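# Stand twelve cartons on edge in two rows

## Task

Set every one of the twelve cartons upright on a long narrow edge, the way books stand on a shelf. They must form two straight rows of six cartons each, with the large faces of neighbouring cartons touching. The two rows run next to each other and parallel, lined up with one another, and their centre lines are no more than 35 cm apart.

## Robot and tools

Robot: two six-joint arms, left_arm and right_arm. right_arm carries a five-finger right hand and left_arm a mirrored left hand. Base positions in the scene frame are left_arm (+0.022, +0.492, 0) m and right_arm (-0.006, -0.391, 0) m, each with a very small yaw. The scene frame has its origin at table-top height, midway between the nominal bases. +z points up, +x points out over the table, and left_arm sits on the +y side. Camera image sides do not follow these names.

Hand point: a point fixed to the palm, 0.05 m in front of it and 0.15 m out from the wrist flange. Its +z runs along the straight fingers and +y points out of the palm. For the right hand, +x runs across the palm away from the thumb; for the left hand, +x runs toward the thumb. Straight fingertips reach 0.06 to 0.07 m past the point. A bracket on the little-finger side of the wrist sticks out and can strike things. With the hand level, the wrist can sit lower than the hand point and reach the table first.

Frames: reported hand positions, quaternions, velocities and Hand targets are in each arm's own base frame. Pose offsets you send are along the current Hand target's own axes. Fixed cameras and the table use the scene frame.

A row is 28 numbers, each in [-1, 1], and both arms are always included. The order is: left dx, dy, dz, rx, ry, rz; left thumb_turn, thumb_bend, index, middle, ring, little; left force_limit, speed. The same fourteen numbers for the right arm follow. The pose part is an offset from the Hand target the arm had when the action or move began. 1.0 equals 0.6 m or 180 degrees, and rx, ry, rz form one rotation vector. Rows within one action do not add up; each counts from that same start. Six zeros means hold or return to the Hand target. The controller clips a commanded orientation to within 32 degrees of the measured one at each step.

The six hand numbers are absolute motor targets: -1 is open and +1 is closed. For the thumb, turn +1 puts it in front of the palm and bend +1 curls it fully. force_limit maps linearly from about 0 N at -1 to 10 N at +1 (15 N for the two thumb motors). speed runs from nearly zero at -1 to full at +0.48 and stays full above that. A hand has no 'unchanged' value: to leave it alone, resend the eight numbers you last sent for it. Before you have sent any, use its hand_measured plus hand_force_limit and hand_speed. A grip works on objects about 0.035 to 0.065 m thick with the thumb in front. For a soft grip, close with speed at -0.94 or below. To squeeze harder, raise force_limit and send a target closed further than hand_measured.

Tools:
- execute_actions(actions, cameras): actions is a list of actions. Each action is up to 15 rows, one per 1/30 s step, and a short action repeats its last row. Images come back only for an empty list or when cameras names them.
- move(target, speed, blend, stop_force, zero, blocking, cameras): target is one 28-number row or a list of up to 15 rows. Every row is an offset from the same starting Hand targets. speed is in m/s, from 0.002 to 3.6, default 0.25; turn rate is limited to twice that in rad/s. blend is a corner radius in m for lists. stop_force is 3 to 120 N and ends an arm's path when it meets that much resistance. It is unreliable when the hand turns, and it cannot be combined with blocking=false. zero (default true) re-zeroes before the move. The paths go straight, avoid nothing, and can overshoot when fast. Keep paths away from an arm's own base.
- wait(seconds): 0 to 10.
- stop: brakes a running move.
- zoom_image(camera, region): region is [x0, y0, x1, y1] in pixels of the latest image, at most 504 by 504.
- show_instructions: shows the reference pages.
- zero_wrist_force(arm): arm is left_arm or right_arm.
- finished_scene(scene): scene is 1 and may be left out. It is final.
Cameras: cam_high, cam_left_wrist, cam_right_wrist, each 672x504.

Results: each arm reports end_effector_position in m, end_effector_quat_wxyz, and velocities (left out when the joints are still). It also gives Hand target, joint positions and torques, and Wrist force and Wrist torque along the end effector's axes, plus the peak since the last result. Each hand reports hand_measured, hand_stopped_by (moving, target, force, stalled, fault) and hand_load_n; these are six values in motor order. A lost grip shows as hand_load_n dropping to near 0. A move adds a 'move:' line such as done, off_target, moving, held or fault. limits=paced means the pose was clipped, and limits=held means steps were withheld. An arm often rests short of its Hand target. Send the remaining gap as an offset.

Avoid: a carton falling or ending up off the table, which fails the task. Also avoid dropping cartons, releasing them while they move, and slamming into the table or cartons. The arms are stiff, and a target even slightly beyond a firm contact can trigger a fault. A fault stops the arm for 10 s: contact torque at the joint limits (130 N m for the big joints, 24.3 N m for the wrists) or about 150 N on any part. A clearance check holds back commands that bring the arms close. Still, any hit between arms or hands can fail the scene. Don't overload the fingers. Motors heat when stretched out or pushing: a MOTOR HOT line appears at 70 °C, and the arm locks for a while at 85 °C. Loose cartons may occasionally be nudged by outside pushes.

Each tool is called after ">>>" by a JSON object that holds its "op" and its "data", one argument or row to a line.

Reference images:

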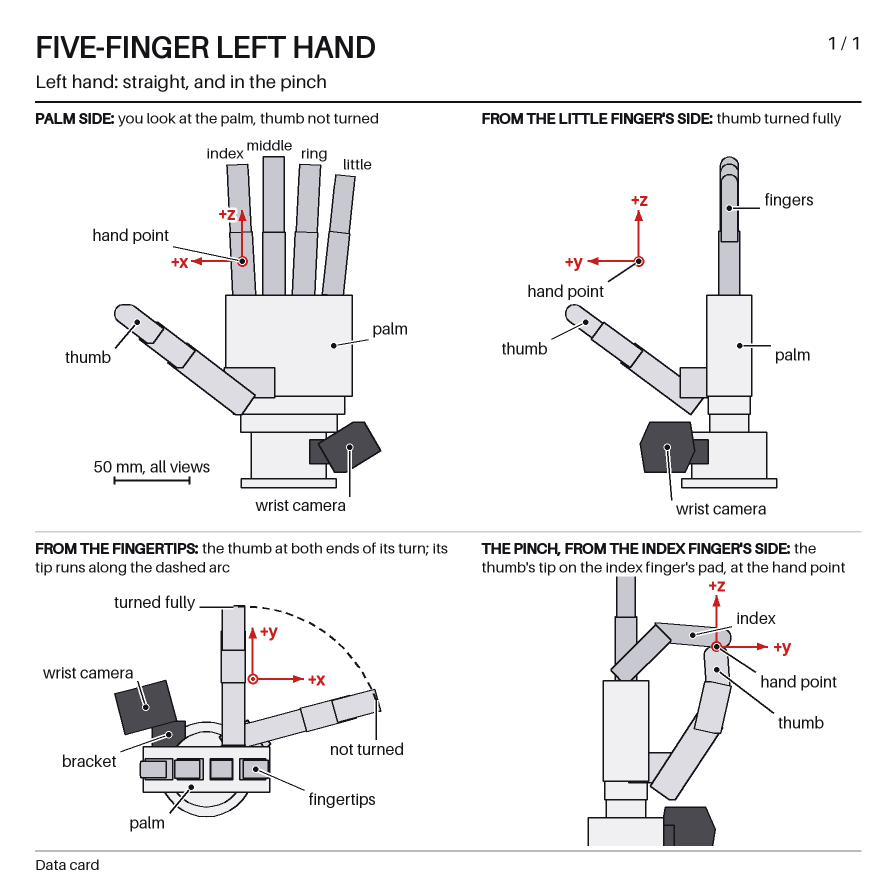

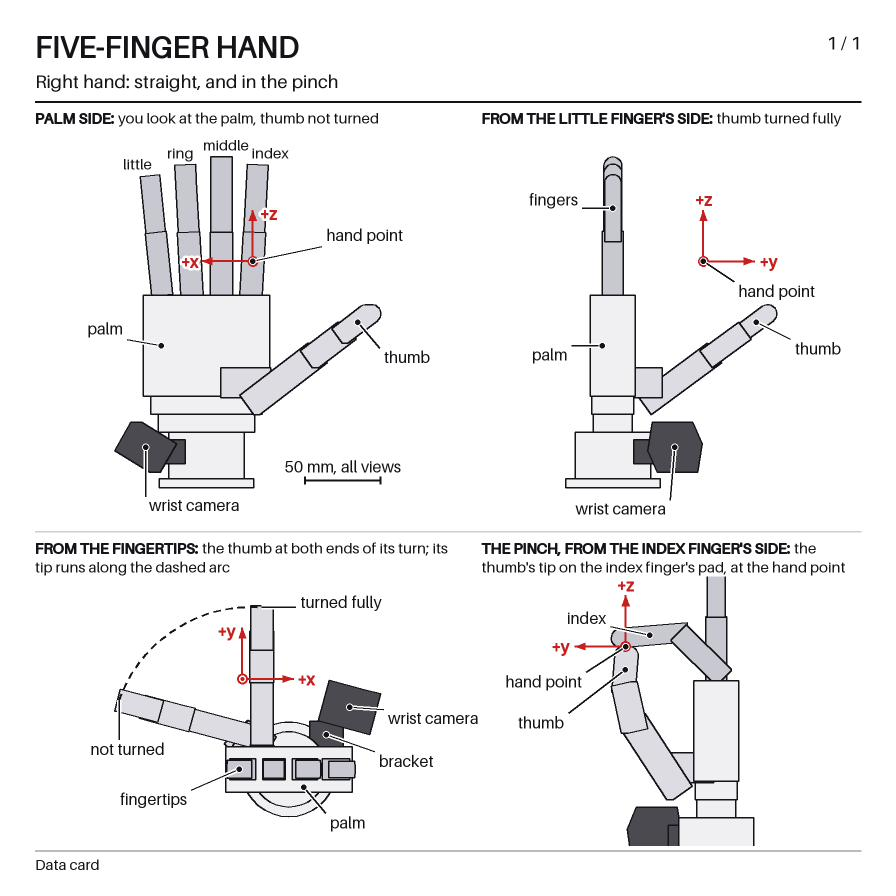

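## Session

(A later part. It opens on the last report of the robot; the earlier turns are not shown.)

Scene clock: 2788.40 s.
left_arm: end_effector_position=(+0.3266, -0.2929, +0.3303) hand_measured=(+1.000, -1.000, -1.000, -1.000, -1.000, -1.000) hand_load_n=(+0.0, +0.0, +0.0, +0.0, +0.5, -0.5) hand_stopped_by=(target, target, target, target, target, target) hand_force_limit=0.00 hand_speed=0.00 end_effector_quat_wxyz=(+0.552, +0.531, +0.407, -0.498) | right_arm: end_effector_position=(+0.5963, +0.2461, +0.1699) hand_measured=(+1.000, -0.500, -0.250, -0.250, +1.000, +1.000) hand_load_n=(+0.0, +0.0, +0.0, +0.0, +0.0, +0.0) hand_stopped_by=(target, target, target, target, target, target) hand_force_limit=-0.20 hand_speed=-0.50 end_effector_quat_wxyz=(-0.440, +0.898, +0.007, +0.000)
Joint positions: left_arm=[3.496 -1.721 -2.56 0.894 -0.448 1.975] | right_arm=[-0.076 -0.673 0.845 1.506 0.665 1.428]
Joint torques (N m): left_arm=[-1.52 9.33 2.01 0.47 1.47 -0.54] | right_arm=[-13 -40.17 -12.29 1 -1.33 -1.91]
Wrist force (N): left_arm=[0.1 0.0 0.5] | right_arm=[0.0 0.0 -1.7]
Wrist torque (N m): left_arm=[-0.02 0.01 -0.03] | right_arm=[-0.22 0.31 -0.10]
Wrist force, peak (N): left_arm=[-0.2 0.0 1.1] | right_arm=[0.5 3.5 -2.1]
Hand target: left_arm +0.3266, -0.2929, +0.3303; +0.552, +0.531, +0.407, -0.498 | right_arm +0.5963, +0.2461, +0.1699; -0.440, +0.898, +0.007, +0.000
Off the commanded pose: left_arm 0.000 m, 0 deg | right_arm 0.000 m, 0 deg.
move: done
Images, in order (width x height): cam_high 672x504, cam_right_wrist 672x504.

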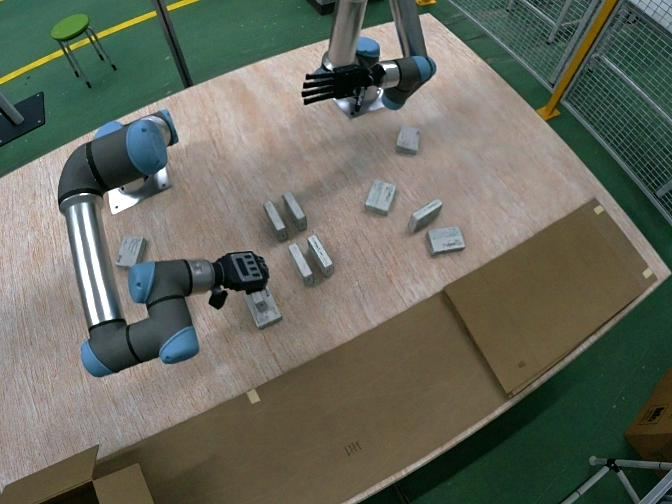

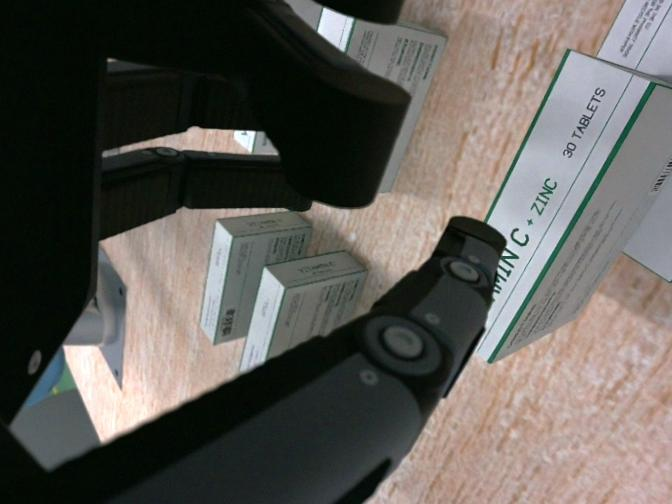

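>>> {"op": "move", "data": {
  "target": [0,0,0,0,0,0,1,-1,-1,-1,-1,-1,0,0,0,0.1092,0.0792,0,0,0,1,-0.5,-0.25,-0.25,1,1,-0.2,-0.5],
  "speed": 0.07,
  "stop_force": 4,
  "cameras": ["cam_right_wrist"]
}}

>>> {"op": "move", "data": {
  "target": [
    [0,0,0,0,0,0,1,-1,-1,-1,-1,-1,0,0,0,-0.0061,0.0079,0,0,0,1,-0.5,-0.25,-0.25,1,1,-0.2,-0.5],
    [0,0,0,0,0,0,1,-1,-1,-1,-1,-1,0,0,0,-0.0061,0.0079,0,0,0,1,-0.5,0.35,0.35,1,1,-0.2,-0.88]
  ],
  "speed": 0.04,
  "cameras": ["cam_right_wrist"]
}}

>>> {"op": "move", "data": {
  "target": [
    [0,0,0,0,0,0,1,-1,-1,-1,-1,-1,0,0,0,-0.1057,-0.0813,0,0,0,1,-0.5,0.35,0.35,1,1,-0.2,-0.88],
    [0,0,0,0,0,0,1,-1,-1,-1,-1,-1,0,0,-0.0288,-0.1755,0.0097,0,0,0,1,-0.5,0.35,0.35,1,1,-0.2,-0.88],
    [0,0,0,0,0,0,1,-1,-1,-1,-1,-1,0,0,-0.0288,-0.0418,0.1125,0,0,0,1,-0.5,0.35,0.35,1,1,-0.2,-0.88]
  ],
  "speed": [0.12,0.18,0.08],
  "blend": [0.01,0.01,0],
  "cameras": ["cam_high","cam_right_wrist"]
}}

Scene clock: 2830.70 s.
left_arm: end_effector_position=(+0.3266, -0.2929, +0.3303) hand_measured=(+1.000, -1.000, -1.000, -1.000, -1.000, -1.000) hand_load_n=(+0.5, +0.0, +0.0, +0.0, +0.0, +0.0) hand_stopped_by=(target, target, target, target, target, target) hand_force_limit=0.00 hand_speed=0.00 end_effector_quat_wxyz=(+0.552, +0.531, +0.407, -0.498) | right_arm: end_effector_position=(+0.5968, +0.2434, +0.0890) hand_measured=(+1.000, -0.500, -0.250, -0.250, +1.000, +1.000) hand_load_n=(+0.0, +0.0, +0.0, +0.0, +0.5, +0.0) hand_stopped_by=(target, target, target, target, target, target) hand_force_limit=-0.20 hand_speed=-0.50 end_effector_quat_wxyz=(-0.440, +0.898, +0.007, +0.000)
Joint positions: left_arm=[3.496 -1.721 -2.56 0.894 -0.448 1.975] | right_arm=[-0.08 -0.612 0.943 1.352 0.665 1.421]
Joint torques (N m): left_arm=[-1.84 9.7 2.2 0.51 1.29 -0.54] | right_arm=[-2.04 -56.29 -24.79 2.08 -1.44 1.85]
Wrist force (N): left_arm=[-0.1 -0.1 0.3] | right_arm=[0.5 0.0 -1.5]
Wrist torque (N m): left_arm=[-0.02 0.04 -0.04] | right_arm=[-0.22 0.22 0.05]
Wrist force, peak (N): left_arm=[-0.2 0.0 1.1] | right_arm=[0.3 -0.4 -1.8]
Hand target: left_arm +0.3266, -0.2929, +0.3303; +0.552, +0.531, +0.407, -0.498 | right_arm +0.5968, +0.2434, +0.0890; -0.440, +0.898, +0.007, +0.000
Off the commanded pose: left_arm 0.000 m, 0 deg | right_arm 0.000 m, 0 deg.
move: done
Images, in order (width x height): cam_right_wrist 672x504.

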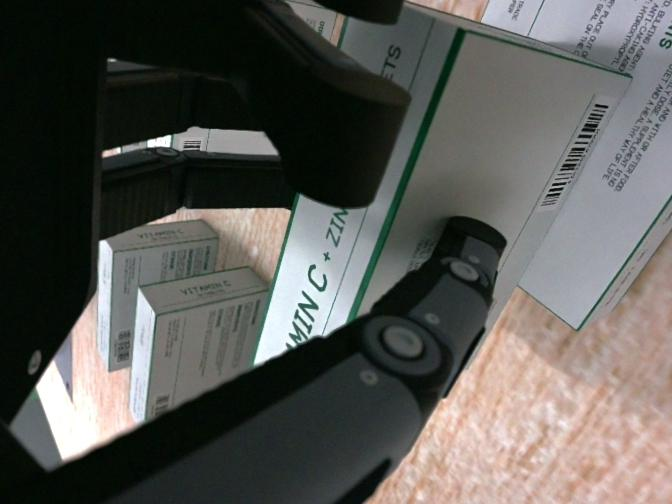

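Scene clock: 2832.70 s.
left_arm: end_effector_position=(+0.3266, -0.2929, +0.3303) hand_measured=(+1.000, -1.000, -1.000, -1.000, -1.000, -1.000) hand_load_n=(+0.5, +0.0, +0.0, +0.0, +0.0, +0.0) hand_stopped_by=(target, target, target, target, target, target) hand_force_limit=0.00 hand_speed=0.00 end_effector_quat_wxyz=(+0.552, +0.531, +0.407, -0.498) | right_arm: end_effector_position=(+0.5968, +0.2494, +0.0890) hand_measured=(+1.000, -0.502, +0.094, +0.060, +1.000, +1.000) hand_load_n=(-0.5, +7.5, +4.0, +3.0, +0.0, +0.0) hand_stopped_by=(target, target, force, force, target, target) hand_force_limit=-0.20 hand_speed=-0.88 end_effector_quat_wxyz=(-0.440, +0.898, +0.007, +0.000)
Joint positions: left_arm=[3.496 -1.721 -2.56 0.894 -0.448 1.975] | right_arm=[-0.071 -0.611 0.937 1.344 0.664 1.436]
Joint torques (N m): left_arm=[-1.98 9.55 2.78 0.5 1.35 -0.58] | right_arm=[-13.82 -50.25 -8.42 4.51 -0.01 -2.11]
Wrist force (N): left_arm=[0.0 0.2 0.6] | right_arm=[0.5 0.5 -1.3]
Wrist torque (N m): left_arm=[0.01 0.03 -0.05] | right_arm=[-0.19 0.22 -0.09]
Wrist force, peak (N): left_arm=[0.1 -0.3 1.0] | right_arm=[0.4 0.2 -1.8]
Hand target: left_arm +0.3266, -0.2929, +0.3303; +0.552, +0.531, +0.407, -0.498 | right_arm +0.5968, +0.2494, +0.0890; -0.440, +0.898, +0.007, +0.000
Off the commanded pose: left_arm 0.000 m, 0 deg | right_arm 0.000 m, 0 deg.
move: done
Images, in order (width x height): cam_right_wrist 672x504.

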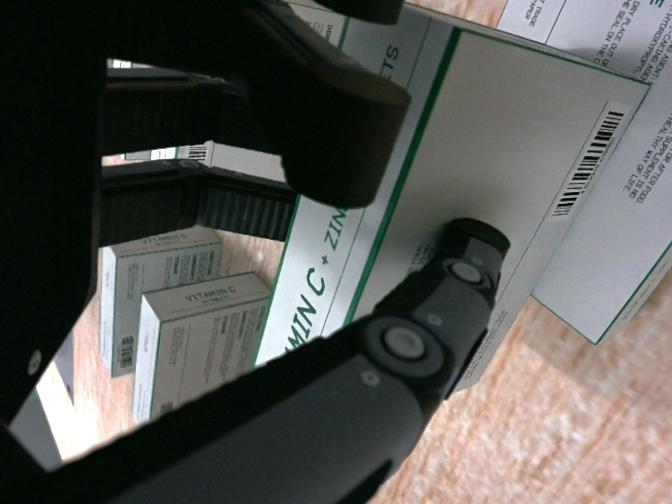

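Scene clock: 2835.33 s.
left_arm: end_effector_position=(+0.3266, -0.2929, +0.3303) hand_measured=(+1.000, -1.000, -1.000, -1.000, -1.000, -1.000) hand_load_n=(+0.0, +0.5, +0.0, +0.0, +0.0, +0.0) hand_stopped_by=(target, target, target, target, target, target) hand_force_limit=0.00 hand_speed=0.00 end_effector_quat_wxyz=(+0.552, +0.531, +0.407, -0.498) | right_arm: end_effector_position=(+0.5788, +0.3179, +0.0673) hand_measured=(+1.000, -0.502, +0.094, +0.060, +1.000, +1.000) hand_load_n=(-1.0, +7.5, +4.0, +3.5, +0.0, +0.0) hand_stopped_by=(target, target, force, force, target, target) hand_force_limit=-0.20 hand_speed=-0.88 end_effector_quat_wxyz=(-0.440, +0.898, +0.007, +0.000)
Joint positions: left_arm=[3.496 -1.721 -2.56 0.894 -0.448 1.975] | right_arm=[0.04 -0.614 0.965 1.179 0.661 1.616]
Joint torques (N m): left_arm=[-1.88 9.81 1.98 0.4 1.41 -0.57] | right_arm=[-10.79 -54.85 -23.06 4.68 -2.92 0.71]
Wrist force (N): left_arm=[-0.1 -0.2 0.6] | right_arm=[0.3 0.3 -1.2]
Wrist torque (N m): left_arm=[-0.06 0.05 -0.04] | right_arm=[-0.23 0.27 0.05]
Wrist force, peak (N): left_arm=[0.0 0.3 0.9] | right_arm=[0.6 0.5 -3.2]
Hand target: left_arm +0.3266, -0.2929, +0.3303; +0.552, +0.531, +0.407, -0.498 | right_arm +0.5788, +0.3179, +0.0673; -0.440, +0.898, +0.007, +0.000
Off the commanded pose: left_arm 0.000 m, 0 deg | right_arm 0.000 m, 0 deg.
move: done
Images, in order (width x height): cam_high 672x504, cam_right_wrist 672x504.

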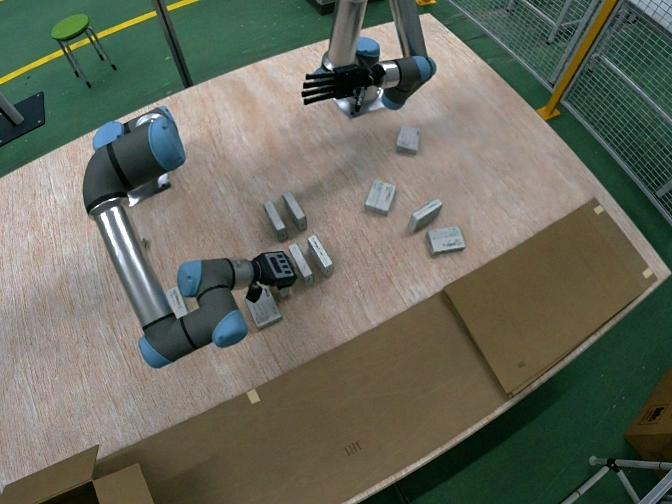

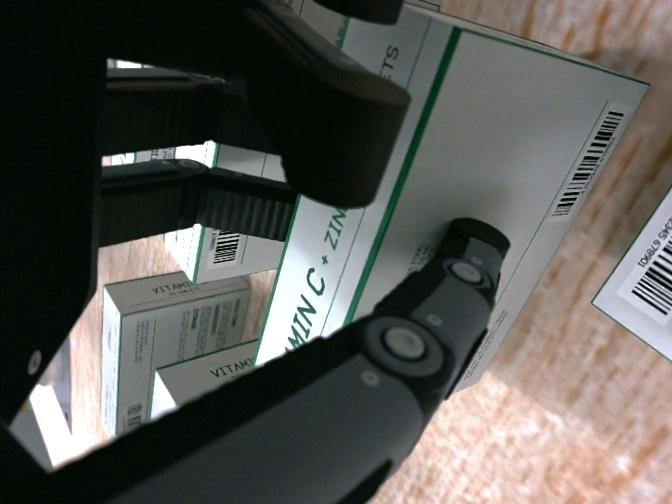

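>>> {"op": "move", "data": {
  "target": [0,0,0,0,0,0,1,-1,-1,-1,-1,-1,0,0,0,0.0132,0.0102,0,0,0,1,-0.5,0.35,0.35,1,1,-0.2,-0.88],
  "speed": 0.012,
  "stop_force": 3,
  "cameras": []
}}

>>> {"op": "move", "data": {
  "target": [
    [0,0,0,0,0,0,1,-1,-1,-1,-1,-1,0,0,0,0,0,0,0,0,1,-0.5,-0.12,-0.12,1,1,-0.2,-0.7],
    [0,0,0,0,0,0,1,-1,-1,-1,-1,-1,0,0,0,0.004,-0.0053,0,0,0,1,-0.5,-0.12,-0.12,1,1,-0.2,-0.7],
    [0,0,0,0,0,0,1,-1,-1,-1,-1,-1,0,0,0,-0.146,-0.1243,0,0,0,1,-0.5,-0.12,-0.12,1,1,-0.2,-0.7],
    [0,0,0,0,0,0,1,-1,-1,-1,-1,-1,0,0,-0.4968,0.2837,-0.6692,0,0.1483,0.1142,1,-0.5,-0.12,-0.12,1,1,-0.2,-0.7],
    [0,0,0,0,0,0,1,-1,-1,-1,-1,-1,0,0,-0.4968,0.3523,-0.6163,0,0.1483,0.1142,1,-1,-1,-1,1,1,-0.2,-0.5]
  ],
  "speed": [0.05,0.03,0.15,0.25,0.12],
  "cameras": ["cam_high","cam_right_wrist"]
}}

Scene clock: 2889.60 s.
left_arm: end_effector_position=(+0.3266, -0.2929, +0.3303) hand_measured=(+1.000, -1.000, -1.000, -1.000, -1.000, -1.000) hand_load_n=(+0.0, +0.0, +0.0, +0.0, +0.0, +0.0) hand_stopped_by=(target, target, target, target, target, target) hand_force_limit=0.00 hand_speed=0.00 end_effector_quat_wxyz=(+0.552, +0.531, +0.407, -0.498) | right_arm: end_effector_position=(+0.5788, +0.3179, +0.0616) hand_measured=(+1.000, -0.502, +0.094, +0.060, +1.000, +1.000) hand_load_n=(-1.0, +7.0, +3.5, +3.5, +0.0, +0.0) hand_stopped_by=(target, target, force, force, target, target) hand_force_limit=-0.20 hand_speed=-0.88 end_effector_quat_wxyz=(-0.440, +0.898, +0.007, +0.000)
Joint positions: left_arm=[3.496 -1.721 -2.56 0.894 -0.448 1.975] | right_arm=[0.04 -0.608 0.969 1.169 0.661 1.616]
Joint torques (N m): left_arm=[-1.8 9.46 2.15 0.4 1.41 -0.53] | right_arm=[0.83 -54.78 -23.72 4.46 -1.17 0.29]
Wrist force (N): left_arm=[-0.2 0.2 0.9] | right_arm=[0.1 -0.9 -2.7]
Wrist torque (N m): left_arm=[-0.02 0.07 -0.06] | right_arm=[-0.29 0.30 0.02]
Wrist force, peak (N): left_arm=[-0.4 0.0 1.0] | right_arm=[0.5 -3.8 -6.2]
Hand target: left_arm +0.3266, -0.2929, +0.3303; +0.552, +0.531, +0.407, -0.498 | right_arm +0.5788, +0.3179, +0.0616; -0.440, +0.898, +0.007, +0.000 (not the last commanded pose)
Off the commanded pose: left_arm 0.000 m, 0 deg | right_arm 0.004 m, 0 deg.
move: contact (right_arm)
No camera images: "cameras" was empty.

Scene clock: 2896.10 s.
left_arm: end_effector_position=(+0.3266, -0.2929, +0.3303) hand_measured=(+1.000, -1.000, -1.000, -1.000, -1.000, -1.000) hand_load_n=(+0.0, +0.0, +0.0, +0.0, +0.0, +0.0) hand_stopped_by=(target, target, target, target, target, target) hand_force_limit=0.00 hand_speed=0.00 end_effector_quat_wxyz=(+0.552, +0.531, +0.407, -0.498) | right_arm: end_effector_position=(+0.2854, -0.1073, +0.1197) hand_measured=(+1.000, -1.000, -1.000, -1.000, +1.000, +1.000) hand_load_n=(+0.0, +0.0, +0.0, +0.0, +0.0, +0.0) hand_stopped_by=(target, target, target, target, target, target) hand_force_limit=-0.20 hand_speed=-0.50 end_effector_quat_wxyz=(-0.422, +0.861, -0.253, +0.128)
Joint positions: left_arm=[3.496 -1.721 -2.56 0.894 -0.448 1.975] | right_arm=[-1.263 -1.224 2.115 1.365 0.908 0.636]
Joint torques (N m): left_arm=[-1.71 9.64 2.28 0.56 1.39 -0.53] | right_arm=[13.16 -15.62 -16.59 1.55 -2.05 -0.44]
Wrist force (N): left_arm=[0.0 0.1 0.8] | right_arm=[0.3 0.2 -1.5]
Wrist torque (N m): left_arm=[-0.03 0.04 -0.05] | right_arm=[-0.17 0.28 -0.14]
Wrist force, peak (N): left_arm=[0.2 0.1 1.2] | right_arm=[-0.1 1.2 -3.0]
Hand target: left_arm +0.3266, -0.2929, +0.3303; +0.552, +0.531, +0.407, -0.498 | right_arm +0.2854, -0.1073, +0.1197; -0.422, +0.861, -0.253, +0.128
Off the commanded pose: left_arm 0.000 m, 0 deg | right_arm 0.000 m, 0 deg.
move: done
Images, in order (width x height): cam_high 672x504, cam_right_wrist 672x504.

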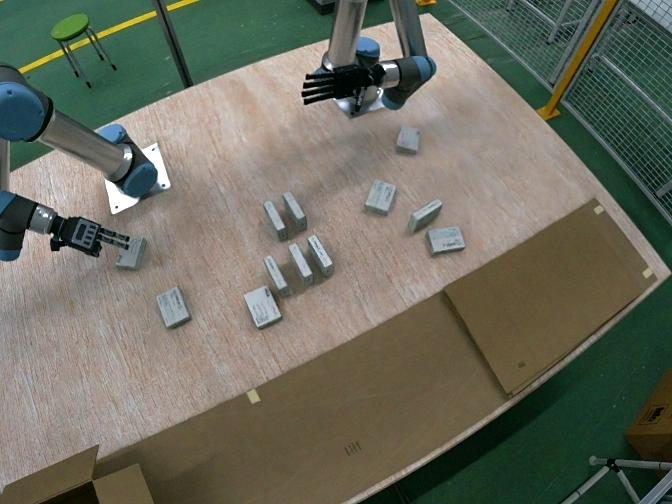

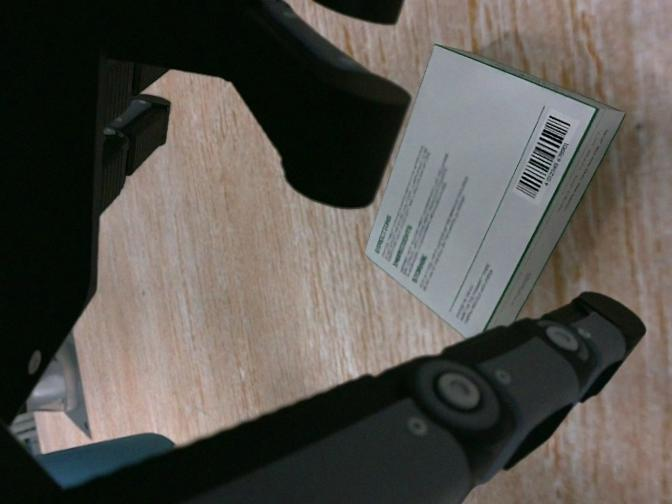

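>>> {"op": "move", "data": {
  "target": [
    [0,0,0,0,0,0,1,-1,-1,-1,-1,-1,0,0,0.0207,0.0955,0.107,0,-0.0154,-0.0119,1,-1,-1,-1,1,1,-0.2,-0.5],
    [0,0,0,0,0,0,1,-1,-1,-1,-1,-1,0,0,0.018,0.069,0.1412,0,-0.0154,-0.0119,1,-1,-1,-1,1,1,-0.2,-0.5],
    [0,0,0,0,0,0,1,-1,-1,-1,-1,-1,0,0,0.018,0.069,0.1412,0,-0.0154,-0.0119,1,-1,0.2,0.2,1,1,-0.2,-0.85],
    [0,0,0,0,0,0,1,-1,-1,-1,-1,-1,0,0,0.018,-0.1022,0.009,0,-0.0154,-0.0119,1,-1,0.2,0.2,1,1,-0.2,-0.85]
  ],
  "speed": [0.1,0.06,0.06,0.12],
  "cameras": ["cam_high","cam_right_wrist"]
}}

Scene clock: 2920.17 s.
left_arm: end_effector_position=(+0.3266, -0.2929, +0.3303) hand_measured=(+1.000, -1.000, -1.000, -1.000, -1.000, -1.000) hand_load_n=(+0.0, +0.0, +0.0, +0.0, +0.0, +0.0) hand_stopped_by=(target, target, target, target, target, target) hand_force_limit=0.00 hand_speed=0.00 end_effector_quat_wxyz=(+0.552, +0.531, +0.407, -0.498) | right_arm: end_effector_position=(+0.3169, -0.0781, +0.1650) hand_measured=(+1.000, -1.000, -0.182, -0.182, +1.000, +1.000) hand_load_n=(-1.0, +1.5, +4.5, +4.5, +0.0, +0.5) hand_stopped_by=(target, target, force, force, target, target) hand_force_limit=-0.20 hand_speed=-0.85 end_effector_quat_wxyz=(-0.426, +0.868, -0.227, +0.115)
Joint positions: left_arm=[3.496 -1.721 -2.56 0.894 -0.448 1.975] | right_arm=[-1.114 -1.294 2.034 1.459 0.855 0.727]
Joint torques (N m): left_arm=[-2.49 10.08 2.71 0.38 1.37 -0.43] | right_arm=[-9.67 -30.07 -6.75 4.79 0.29 -1.04]
Wrist force (N): left_arm=[-0.1 -0.2 0.5] | right_arm=[0.2 0.5 -1.1]
Wrist torque (N m): left_arm=[-0.05 0.04 -0.04] | right_arm=[-0.21 0.28 0.02]
Wrist force, peak (N): left_arm=[-0.2 -0.1 1.0] | right_arm=[0.3 0.7 -2.2]
Hand target: left_arm +0.3266, -0.2929, +0.3303; +0.552, +0.531, +0.407, -0.498 | right_arm +0.3169, -0.0780, +0.1651; -0.426, +0.868, -0.227, +0.115
Off the commanded pose: left_arm 0.000 m, 0 deg | right_arm 0.000 m, 0 deg.
move: done
Images, in order (width x height): cam_high 672x504, cam_right_wrist 672x504.

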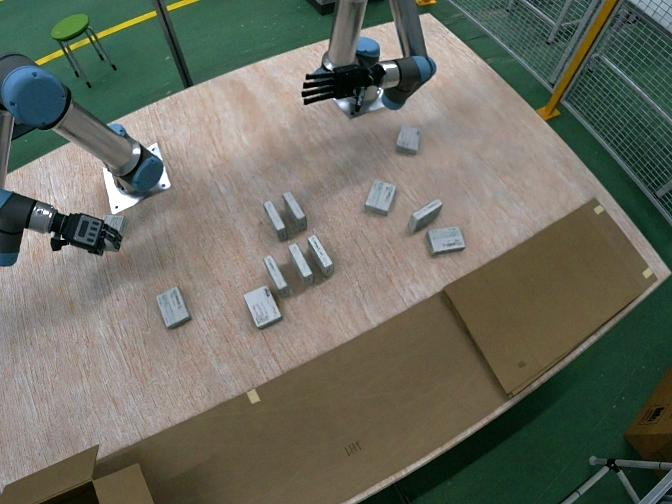

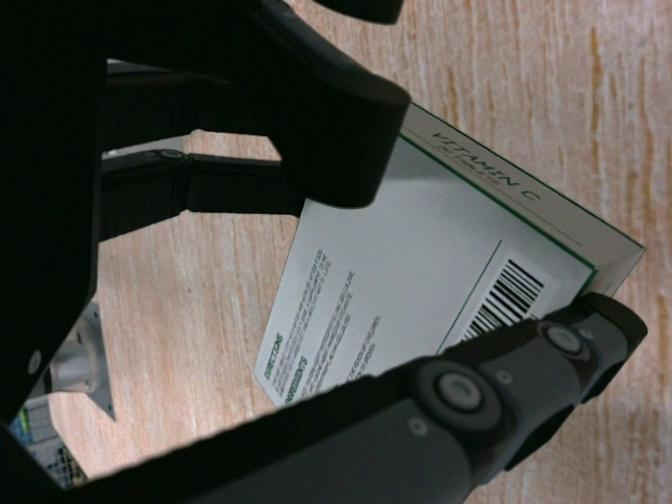

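>>> {"op": "move", "data": {
  "target": [
    [0,0,0,0,0,0,1,-1,-1,-1,-1,-1,0,0,0.1355,-0.3967,0.5015,-0.1653,0.1118,0.8599,1,-1,0.2,0.2,1,1,-0.2,-0.85],
    [0,0,0,0,0,0,1,-1,-1,-1,-1,-1,0,0,0.1355,-0.2507,0.6138,-0.1653,0.1118,0.8599,1,-1,0.2,0.2,1,1,-0.2,-0.85]
  ],
  "speed": [0.3,0.1],
  "cameras": ["cam_high","cam_right_wrist"]
}}

>>> {"op": "move", "data": {
  "target": [0,0,0,0,0,0,1,-1,-1,-1,-1,-1,0,0,0.0,-0.0122,0.0158,0,0,0,1,-1,0.2,0.2,1,1,-0.2,-0.85],
  "speed": 0.01,
  "stop_force": 3,
  "cameras": ["cam_right_wrist"]
}}

Scene clock: 2958.37 s.
left_arm: end_effector_position=(+0.3266, -0.2929, +0.3303) hand_measured=(+1.000, -1.000, -1.000, -1.000, -1.000, -1.000) hand_load_n=(+0.5, +0.0, +0.0, -0.5, +0.0, +0.0) hand_stopped_by=(target, target, target, target, target, target) hand_force_limit=0.00 hand_speed=0.00 end_effector_quat_wxyz=(+0.552, +0.531, +0.407, -0.498) | right_arm: end_effector_position=(+0.5772, +0.2153, +0.0599) hand_measured=(+1.000, -1.000, -0.182, -0.182, +1.000, +1.000) hand_load_n=(-0.5, +1.5, +4.5, +5.0, +0.0, +0.0) hand_stopped_by=(target, target, force, force, target, target) hand_force_limit=-0.20 hand_speed=-0.85 end_effector_quat_wxyz=(+0.000, -0.006, +0.947, +0.320)
Joint positions: left_arm=[3.496 -1.721 -2.56 0.894 -0.448 1.975] | right_arm=[-0.218 -0.724 1.377 1.084 0.937 4.428]
Joint torques (N m): left_arm=[-2.72 10.04 2.4 0.43 1.34 -0.33] | right_arm=[-6.63 -41.78 -20.64 3.31 -1 1.39]
Wrist force (N): left_arm=[-0.4 0.3 0.9] | right_arm=[0.3 3.1 -1.7]
Wrist torque (N m): left_arm=[0.00 0.10 -0.07] | right_arm=[-0.21 0.36 0.47]
Wrist force, peak (N): left_arm=[-0.3 0.4 1.0] | right_arm=[0.3 3.5 -2.7]
Hand target: left_arm +0.3266, -0.2929, +0.3303; +0.552, +0.531, +0.407, -0.498 | right_arm +0.5772, +0.2153, +0.0599; +0.000, -0.006, +0.947, +0.320
Off the commanded pose: left_arm 0.000 m, 0 deg | right_arm 0.000 m, 0 deg.
move: done
Images, in order (width x height): cam_high 672x504, cam_right_wrist 672x504.

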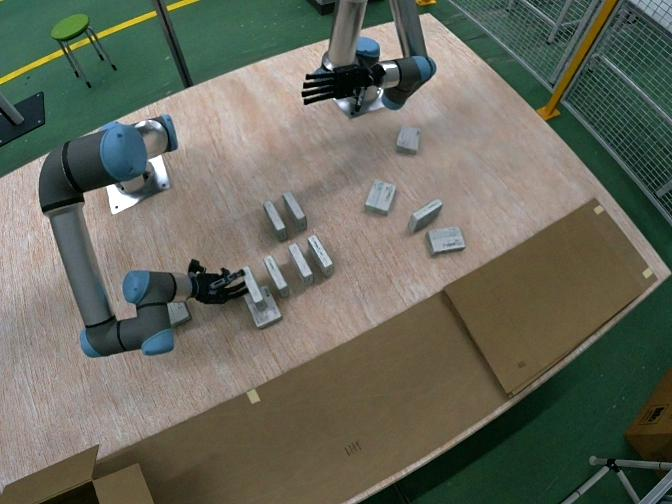

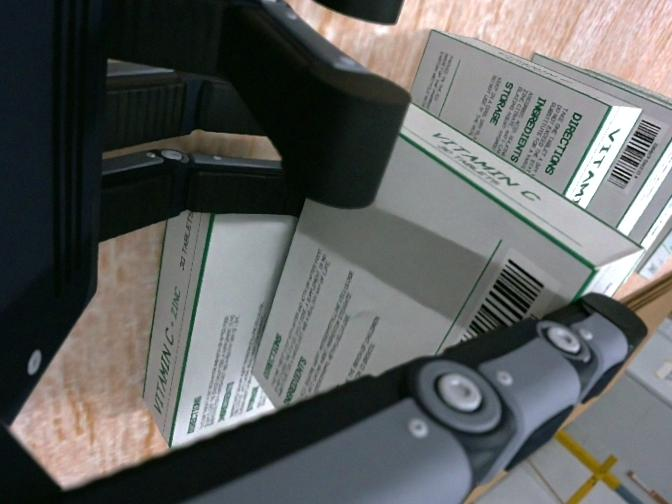

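Scene clock: 2960.13 s.
left_arm: end_effector_position=(+0.3266, -0.2929, +0.3303) hand_measured=(+1.000, -1.000, -1.000, -1.000, -1.000, -1.000) hand_load_n=(+0.5, +0.0, +0.0, +0.0, +0.0, +0.0) hand_stopped_by=(target, target, target, target, target, target) hand_force_limit=0.00 hand_speed=0.00 end_effector_quat_wxyz=(+0.552, +0.531, +0.407, -0.498) | right_arm: end_effector_position=(+0.5773, +0.2153, +0.0525) hand_measured=(+1.000, -1.000, -0.182, -0.182, +1.000, +1.000) hand_load_n=(-4.0, +1.5, +2.5, +5.0, +0.0, +0.0) hand_stopped_by=(target, target, force, force, target, target) hand_force_limit=-0.20 hand_speed=-0.85 end_effector_quat_wxyz=(+0.000, -0.006, +0.947, +0.320)
Joint positions: left_arm=[3.496 -1.721 -2.56 0.894 -0.448 1.975] | right_arm=[-0.218 -0.713 1.379 1.072 0.937 4.428]
Joint torques (N m): left_arm=[-2.84 9.4 2.14 0.42 1.43 -0.19] | right_arm=[-3.36 -49.84 -20.63 4.9 -1.23 0.7]
Wrist force (N): left_arm=[0.2 -0.1 0.7] | right_arm=[0.4 4.1 -3.3]
Wrist torque (N m): left_arm=[-0.05 0.00 -0.02] | right_arm=[-0.26 0.23 0.41]
Wrist force, peak (N): left_arm=[0.2 -0.2 1.0] | right_arm=[1.6 5.0 -4.1]
Hand target: left_arm +0.3266, -0.2929, +0.3303; +0.552, +0.531, +0.407, -0.498 | right_arm +0.5773, +0.2153, +0.0525; +0.000, -0.006, +0.947, +0.320 (not the last commanded pose)
Off the commanded pose: left_arm 0.000 m, 0 deg | right_arm 0.005 m, 0 deg.
move: contact (right_arm)
Images, in order (width x height): cam_right_wrist 672x504.

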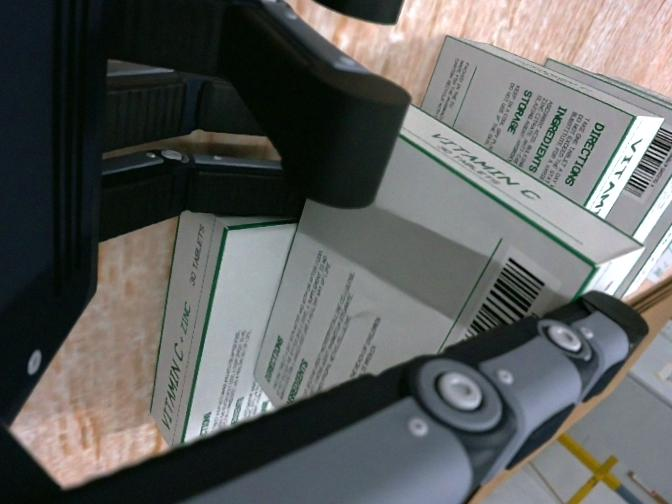

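>>> {"op": "move", "data": {
  "target": [
    [0,0,0,0,0,0,1,-1,-1,-1,-1,-1,0,0,0,0.001,-0.0013,0,0,0,1,-1,0.2,0.2,1,1,-0.2,-0.85],
    [0,0,0,0,0,0,1,-1,-1,-1,-1,-1,0,0,0,0.001,-0.0013,0,0,0,1,-1,-0.33,-0.33,1,1,-0.2,-0.85],
    [0,0,0,0,0,0,1,-1,-1,-1,-1,-1,0,0,0,0.0041,-0.0053,0,0,0,1,-1,-0.33,-0.33,1,1,-0.2,-0.85],
    [0,0,0,0,0,0,1,-1,-1,-1,-1,-1,0,0,0.0014,-0.0884,-0.0764,0,0,0,1,-1,-0.33,-0.33,1,1,-0.2,-0.85]
  ],
  "speed": [0.02,0.02,0.03,0.06],
  "cameras": ["cam_high"]
}}

>>> {"op": "move", "data": {
  "target": [
    [0,0,0,0,0,0,1,-1,-1,-1,-1,-1,0,0,-0.0002,0.1312,-0.1431,0,-0.0644,-0.4958,1,-1,-0.33,-0.33,1,1,-0.2,-0.85],
    [0,0,0,0,0,0,1,-1,-1,-1,-1,-1,0,0,-0.035,0.2465,-0.0493,0,-0.1289,-0.9917,1,-1,-0.33,-0.33,1,1,-0.2,-0.85],
    [0,0,0,0,0,0,1,-1,-1,-1,-1,-1,0,0,-0.035,0.2465,-0.0493,0,-0.1289,-0.9917,1,-0.5,-0.25,-0.25,1,1,-0.2,-0.5]
  ],
  "speed": [0.35,0.35,0.1],
  "cameras": ["cam_high","cam_right_wrist"]
}}

Scene clock: 2979.30 s.
left_arm: end_effector_position=(+0.3266, -0.2929, +0.3303) hand_measured=(+1.000, -1.000, -1.000, -1.000, -1.000, -1.000) hand_load_n=(+0.0, +0.0, +0.0, +0.0, +0.0, +0.0) hand_stopped_by=(target, target, target, target, target, target) hand_force_limit=0.00 hand_speed=0.00 end_effector_quat_wxyz=(+0.552, +0.531, +0.407, -0.498) | right_arm: end_effector_position=(+0.5771, +0.1452, +0.0567) hand_measured=(+1.000, -1.000, -0.330, -0.330, +1.000, +1.000) hand_load_n=(+0.0, +0.0, +0.0, +0.0, +0.5, +0.0) hand_stopped_by=(target, target, target, target, target, target) hand_force_limit=-0.20 hand_speed=-0.85 end_effector_quat_wxyz=(+0.000, -0.005, +0.947, +0.320) end_effector_velocity=(+0.000, +0.002, +0.000) end_effector_angular_velocity=(+0.000, -0.001, -0.001)
Joint positions: left_arm=[3.496 -1.721 -2.56 0.894 -0.448 1.975] | right_arm=[-0.344 -0.705 1.377 1.154 0.964 4.276]
Joint velocities: left_arm=[within noise] | right_arm=[0.003 0 0 -0.003 -0.001 0.005]
Joint torques (N m): left_arm=[-2.56 10.03 2.54 0.37 1.38 -0.31] | right_arm=[14.43 -50.05 -10.94 0.75 -2.69 2.04]
Wrist force (N): left_arm=[0.0 -0.1 0.8] | right_arm=[0.5 3.4 -2.1]
Wrist torque (N m): left_arm=[-0.06 0.04 -0.03] | right_arm=[-0.23 0.31 0.31]
Wrist force, peak (N): left_arm=[-0.2 -0.2 1.1] | right_arm=[0.4 4.5 -3.3]
Hand target: left_arm +0.3266, -0.2929, +0.3303; +0.552, +0.531, +0.407, -0.498 | right_arm +0.5771, +0.1453, +0.0567; +0.000, -0.006, +0.947, +0.320
Off the commanded pose: left_arm 0.000 m, 0 deg | right_arm 0.000 m, 0 deg.
move: done
Images, in order (width x height): cam_high 672x504.

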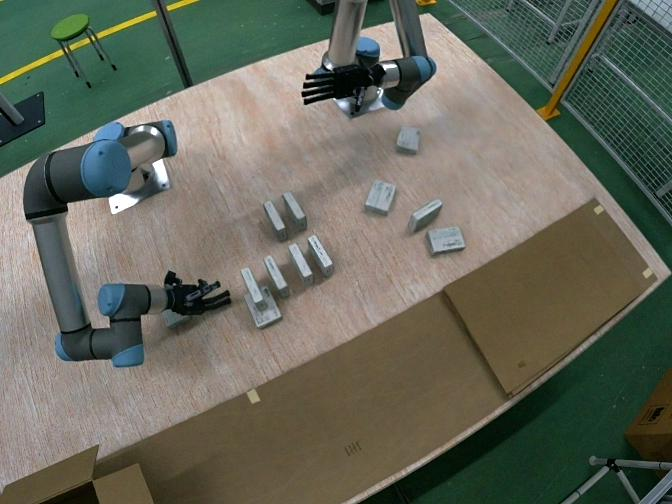

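Scene clock: 2985.53 s.
left_arm: end_effector_position=(+0.3266, -0.2929, +0.3303) hand_measured=(+1.000, -1.000, -1.000, -1.000, -1.000, -1.000) hand_load_n=(+0.0, +0.0, +0.0, +0.0, +0.0, +0.0) hand_stopped_by=(target, target, target, target, target, target) hand_force_limit=0.00 hand_speed=0.00 end_effector_quat_wxyz=(+0.552, +0.531, +0.407, -0.498) | right_arm: end_effector_position=(+0.5966, +0.2451, +0.1701) hand_measured=(+1.000, -0.500, -0.250, -0.250, +1.000, +1.000) hand_load_n=(+0.0, +0.0, +0.0, +0.0, +0.0, +0.0) hand_stopped_by=(target, target, target, target, target, target) hand_force_limit=-0.20 hand_speed=-0.50 end_effector_quat_wxyz=(-0.440, +0.898, +0.006, +0.000)
Joint positions: left_arm=[3.496 -1.721 -2.56 0.894 -0.448 1.975] | right_arm=[-0.078 -0.673 0.845 1.508 0.665 1.427]
Joint torques (N m): left_arm=[-3.32 9.85 2.43 0.43 1.37 -0.28] | right_arm=[-13.19 -39.98 -11.8 1.22 -1.32 -2.07]
Wrist force (N): left_arm=[-0.2 0.1 0.8] | right_arm=[0.1 0.4 -1.5]
Wrist torque (N m): left_arm=[-0.01 0.07 -0.06] | right_arm=[-0.18 0.29 -0.09]
Wrist force, peak (N): left_arm=[-0.1 -0.2 1.2] | right_arm=[0.4 3.7 -2.0]
Hand target: left_arm +0.3266, -0.2929, +0.3303; +0.552, +0.531, +0.407, -0.498 | right_arm +0.5966, +0.2451, +0.1701; -0.440, +0.898, +0.006, +0.000
Off the commanded pose: left_arm 0.000 m, 0 deg | right_arm 0.000 m, 0 deg.
move: done
Images, in order (width x height): cam_high 672x504, cam_right_wrist 672x504.

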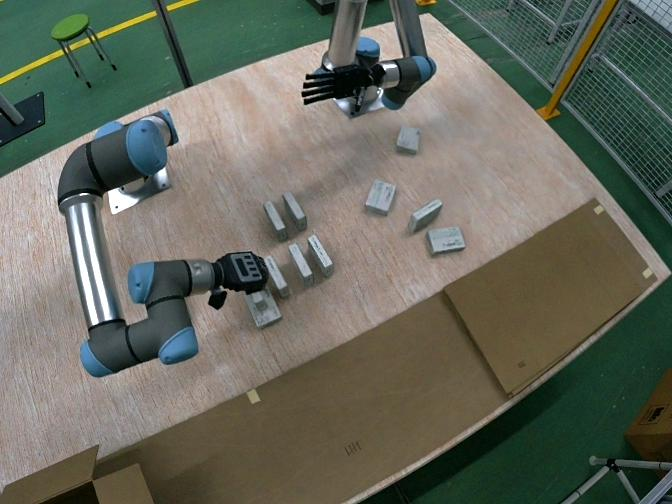

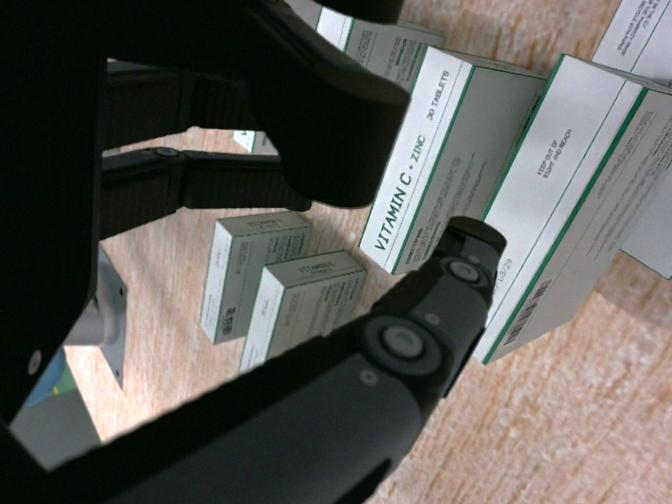

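>>> {"op": "move", "data": {
  "target": [0,0,0,0,0,0,1,-1,-1,-1,-1,-1,0,0,0,0.1092,0.0792,0,0,0,1,-0.5,-0.25,-0.25,1,1,-0.2,-0.5],
  "speed": 0.07,
  "stop_force": 4,
  "cameras": ["cam_right_wrist"]
}}

>>> {"op": "move", "data": {
  "target": [
    [0,0,0,0,0,0,1,-1,-1,-1,-1,-1,0,0,0,-0.0061,0.0079,0,0,0,1,-0.5,-0.25,-0.25,1,1,-0.2,-0.5],
    [0,0,0,0,0,0,1,-1,-1,-1,-1,-1,0,0,0,-0.0061,0.0079,0,0,0,1,-0.5,0.35,0.35,1,1,-0.2,-0.88]
  ],
  "speed": 0.04,
  "cameras": ["cam_right_wrist"]
}}

>>> {"op": "move", "data": {
  "target": [
    [0,0,0,0,0,0,1,-1,-1,-1,-1,-1,0,0,0,-0.1057,-0.0813,0,0,0,1,-0.5,0.35,0.35,1,1,-0.2,-0.88],
    [0,0,0,0,0,0,1,-1,-1,-1,-1,-1,0,0,-0.2958,-0.1765,0.0108,0,0,0,1,-0.5,0.35,0.35,1,1,-0.2,-0.88],
    [0,0,0,0,0,0,1,-1,-1,-1,-1,-1,0,0,-0.2958,-0.0428,0.1137,0,0,0,1,-0.5,0.35,0.35,1,1,-0.2,-0.88]
  ],
  "speed": [0.12,0.18,0.08],
  "blend": [0.01,0.01,0],
  "cameras": ["cam_high","cam_right_wrist"]
}}

Scene clock: 3011.00 s.
left_arm: end_effector_position=(+0.3266, -0.2929, +0.3303) hand_measured=(+1.000, -1.000, -1.000, -1.000, -1.000, -1.000) hand_load_n=(+0.5, +0.0, -0.5, +0.0, +0.0, +0.0) hand_stopped_by=(target, target, target, target, target, target) hand_force_limit=0.00 hand_speed=0.00 end_effector_quat_wxyz=(+0.552, +0.531, +0.407, -0.498) | right_arm: end_effector_position=(+0.5970, +0.2424, +0.0892) hand_measured=(+1.000, -0.500, -0.250, -0.250, +1.000, +1.000) hand_load_n=(+0.0, +0.0, +0.0, +0.0, +0.0, +0.0) hand_stopped_by=(target, target, target, target, target, target) hand_force_limit=-0.20 hand_speed=-0.50 end_effector_quat_wxyz=(-0.440, +0.898, +0.006, +0.000)
Joint positions: left_arm=[3.496 -1.721 -2.56 0.894 -0.448 1.975] | right_arm=[-0.082 -0.612 0.943 1.354 0.665 1.42]
Joint torques (N m): left_arm=[-2.82 10.07 2.65 0.41 1.43 -0.26] | right_arm=[-1.56 -56.34 -24.47 1.91 -1.33 1.78]
Wrist force (N): left_arm=[0.0 0.2 0.6] | right_arm=[0.3 0.1 -1.2]
Wrist torque (N m): left_arm=[0.00 0.04 -0.05] | right_arm=[-0.22 0.25 0.04]
Wrist force, peak (N): left_arm=[0.0 0.2 1.2] | right_arm=[0.1 -0.6 -1.8]
Hand target: left_arm +0.3266, -0.2929, +0.3303; +0.552, +0.531, +0.407, -0.498 | right_arm +0.5970, +0.2424, +0.0892; -0.440, +0.898, +0.006, +0.000
Off the commanded pose: left_arm 0.000 m, 0 deg | right_arm 0.000 m, 0 deg.
move: done
Images, in order (width x height): cam_right_wrist 672x504.

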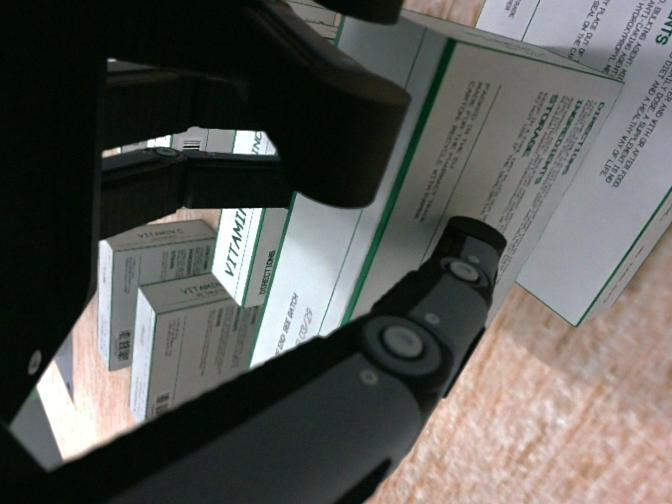

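Scene clock: 3013.00 s.
left_arm: end_effector_position=(+0.3266, -0.2929, +0.3303) hand_measured=(+1.000, -1.000, -1.000, -1.000, -1.000, -1.000) hand_load_n=(+0.5, +0.0, +0.0, +0.0, +0.0, +0.0) hand_stopped_by=(target, target, target, target, target, target) hand_force_limit=0.00 hand_speed=0.00 end_effector_quat_wxyz=(+0.552, +0.531, +0.407, -0.498) | right_arm: end_effector_position=(+0.5969, +0.2484, +0.0892) hand_measured=(+1.000, -0.502, +0.094, +0.060, +1.000, +1.000) hand_load_n=(+0.0, +9.0, +4.0, +5.0, +0.0, +0.0) hand_stopped_by=(target, target, force, force, target, target) hand_force_limit=-0.20 hand_speed=-0.88 end_effector_quat_wxyz=(-0.440, +0.898, +0.006, +0.000)
Joint positions: left_arm=[3.496 -1.721 -2.56 0.894 -0.448 1.975] | right_arm=[-0.073 -0.61 0.937 1.346 0.664 1.436]
Joint torques (N m): left_arm=[-2.92 10.22 2.59 0.53 1.39 -0.25] | right_arm=[-13.42 -49.76 -8.83 4.49 -0.24 -1.95]
Wrist force (N): left_arm=[0.2 0.2 0.5] | right_arm=[0.3 0.5 -1.0]
Wrist torque (N m): left_arm=[0.01 0.01 -0.04] | right_arm=[-0.22 0.24 -0.10]
Wrist force, peak (N): left_arm=[-0.3 0.1 1.1] | right_arm=[0.2 0.0 -1.8]
Hand target: left_arm +0.3266, -0.2929, +0.3303; +0.552, +0.531, +0.407, -0.498 | right_arm +0.5969, +0.2484, +0.0892; -0.440, +0.898, +0.006, +0.000
Off the commanded pose: left_arm 0.000 m, 0 deg | right_arm 0.000 m, 0 deg.
move: done
Images, in order (width x height): cam_right_wrist 672x504.

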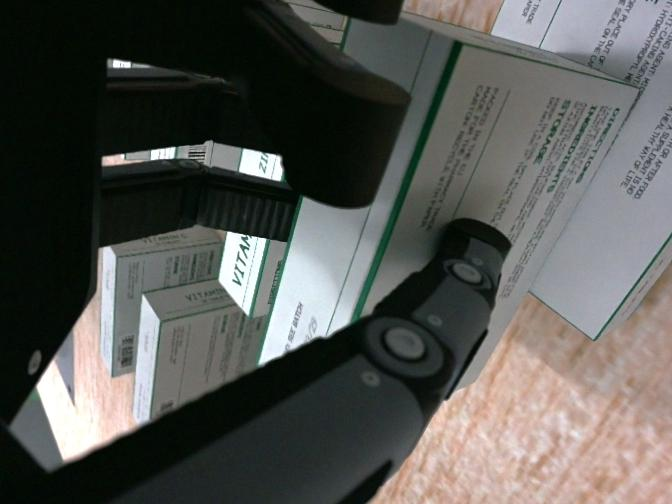

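Scene clock: 3016.40 s.
left_arm: end_effector_position=(+0.3266, -0.2929, +0.3303) hand_measured=(+1.000, -1.000, -1.000, -1.000, -1.000, -1.000) hand_load_n=(+0.0, +0.0, +0.0, +0.0, +0.0, +0.0) hand_stopped_by=(target, target, target, target, target, target) hand_force_limit=0.00 hand_speed=0.00 end_effector_quat_wxyz=(+0.552, +0.531, +0.407, -0.498) | right_arm: end_effector_position=(+0.4188, +0.3162, +0.0669) hand_measured=(+1.000, -0.502, +0.094, +0.060, +1.000, +1.000) hand_load_n=(+0.0, +8.5, +4.0, +5.0, +0.0, +0.0) hand_stopped_by=(target, target, force, force, target, target) hand_force_limit=-0.20 hand_speed=-0.88 end_effector_quat_wxyz=(-0.440, +0.898, +0.006, +0.000)
Joint positions: left_arm=[3.496 -1.721 -2.56 0.894 -0.448 1.975] | right_arm=[0.049 -0.958 1.606 0.868 0.661 1.634]
Joint torques (N m): left_arm=[-2.93 10.3 2.45 0.43 1.36 -0.19] | right_arm=[-8.38 -37.71 -21.88 3.48 -3.15 1.77]
Wrist force (N): left_arm=[0.0 0.1 0.6] | right_arm=[-0.1 0.9 -1.3]
Wrist torque (N m): left_arm=[0.00 0.03 -0.04] | right_arm=[-0.13 0.33 0.04]
Wrist force, peak (N): left_arm=[-0.3 0.0 1.2] | right_arm=[1.8 0.1 -2.6]
Hand target: left_arm +0.3266, -0.2929, +0.3303; +0.552, +0.531, +0.407, -0.498 | right_arm +0.4188, +0.3162, +0.0669; -0.440, +0.898, +0.006, +0.000
Off the commanded pose: left_arm 0.000 m, 0 deg | right_arm 0.000 m, 0 deg.
move: done
Images, in order (width x height): cam_high 672x504, cam_right_wrist 672x504.

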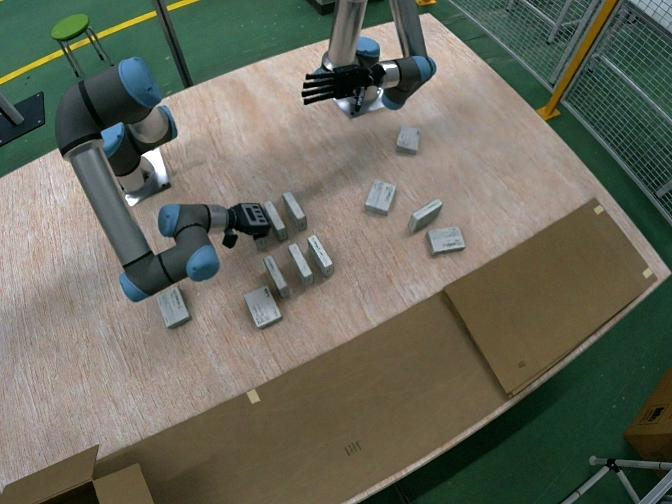

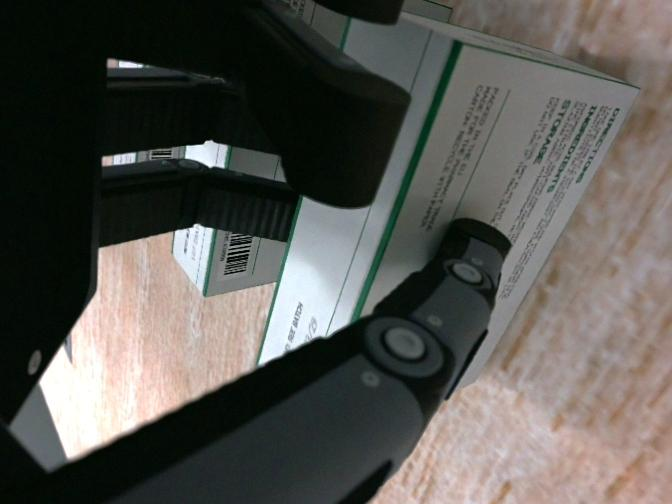

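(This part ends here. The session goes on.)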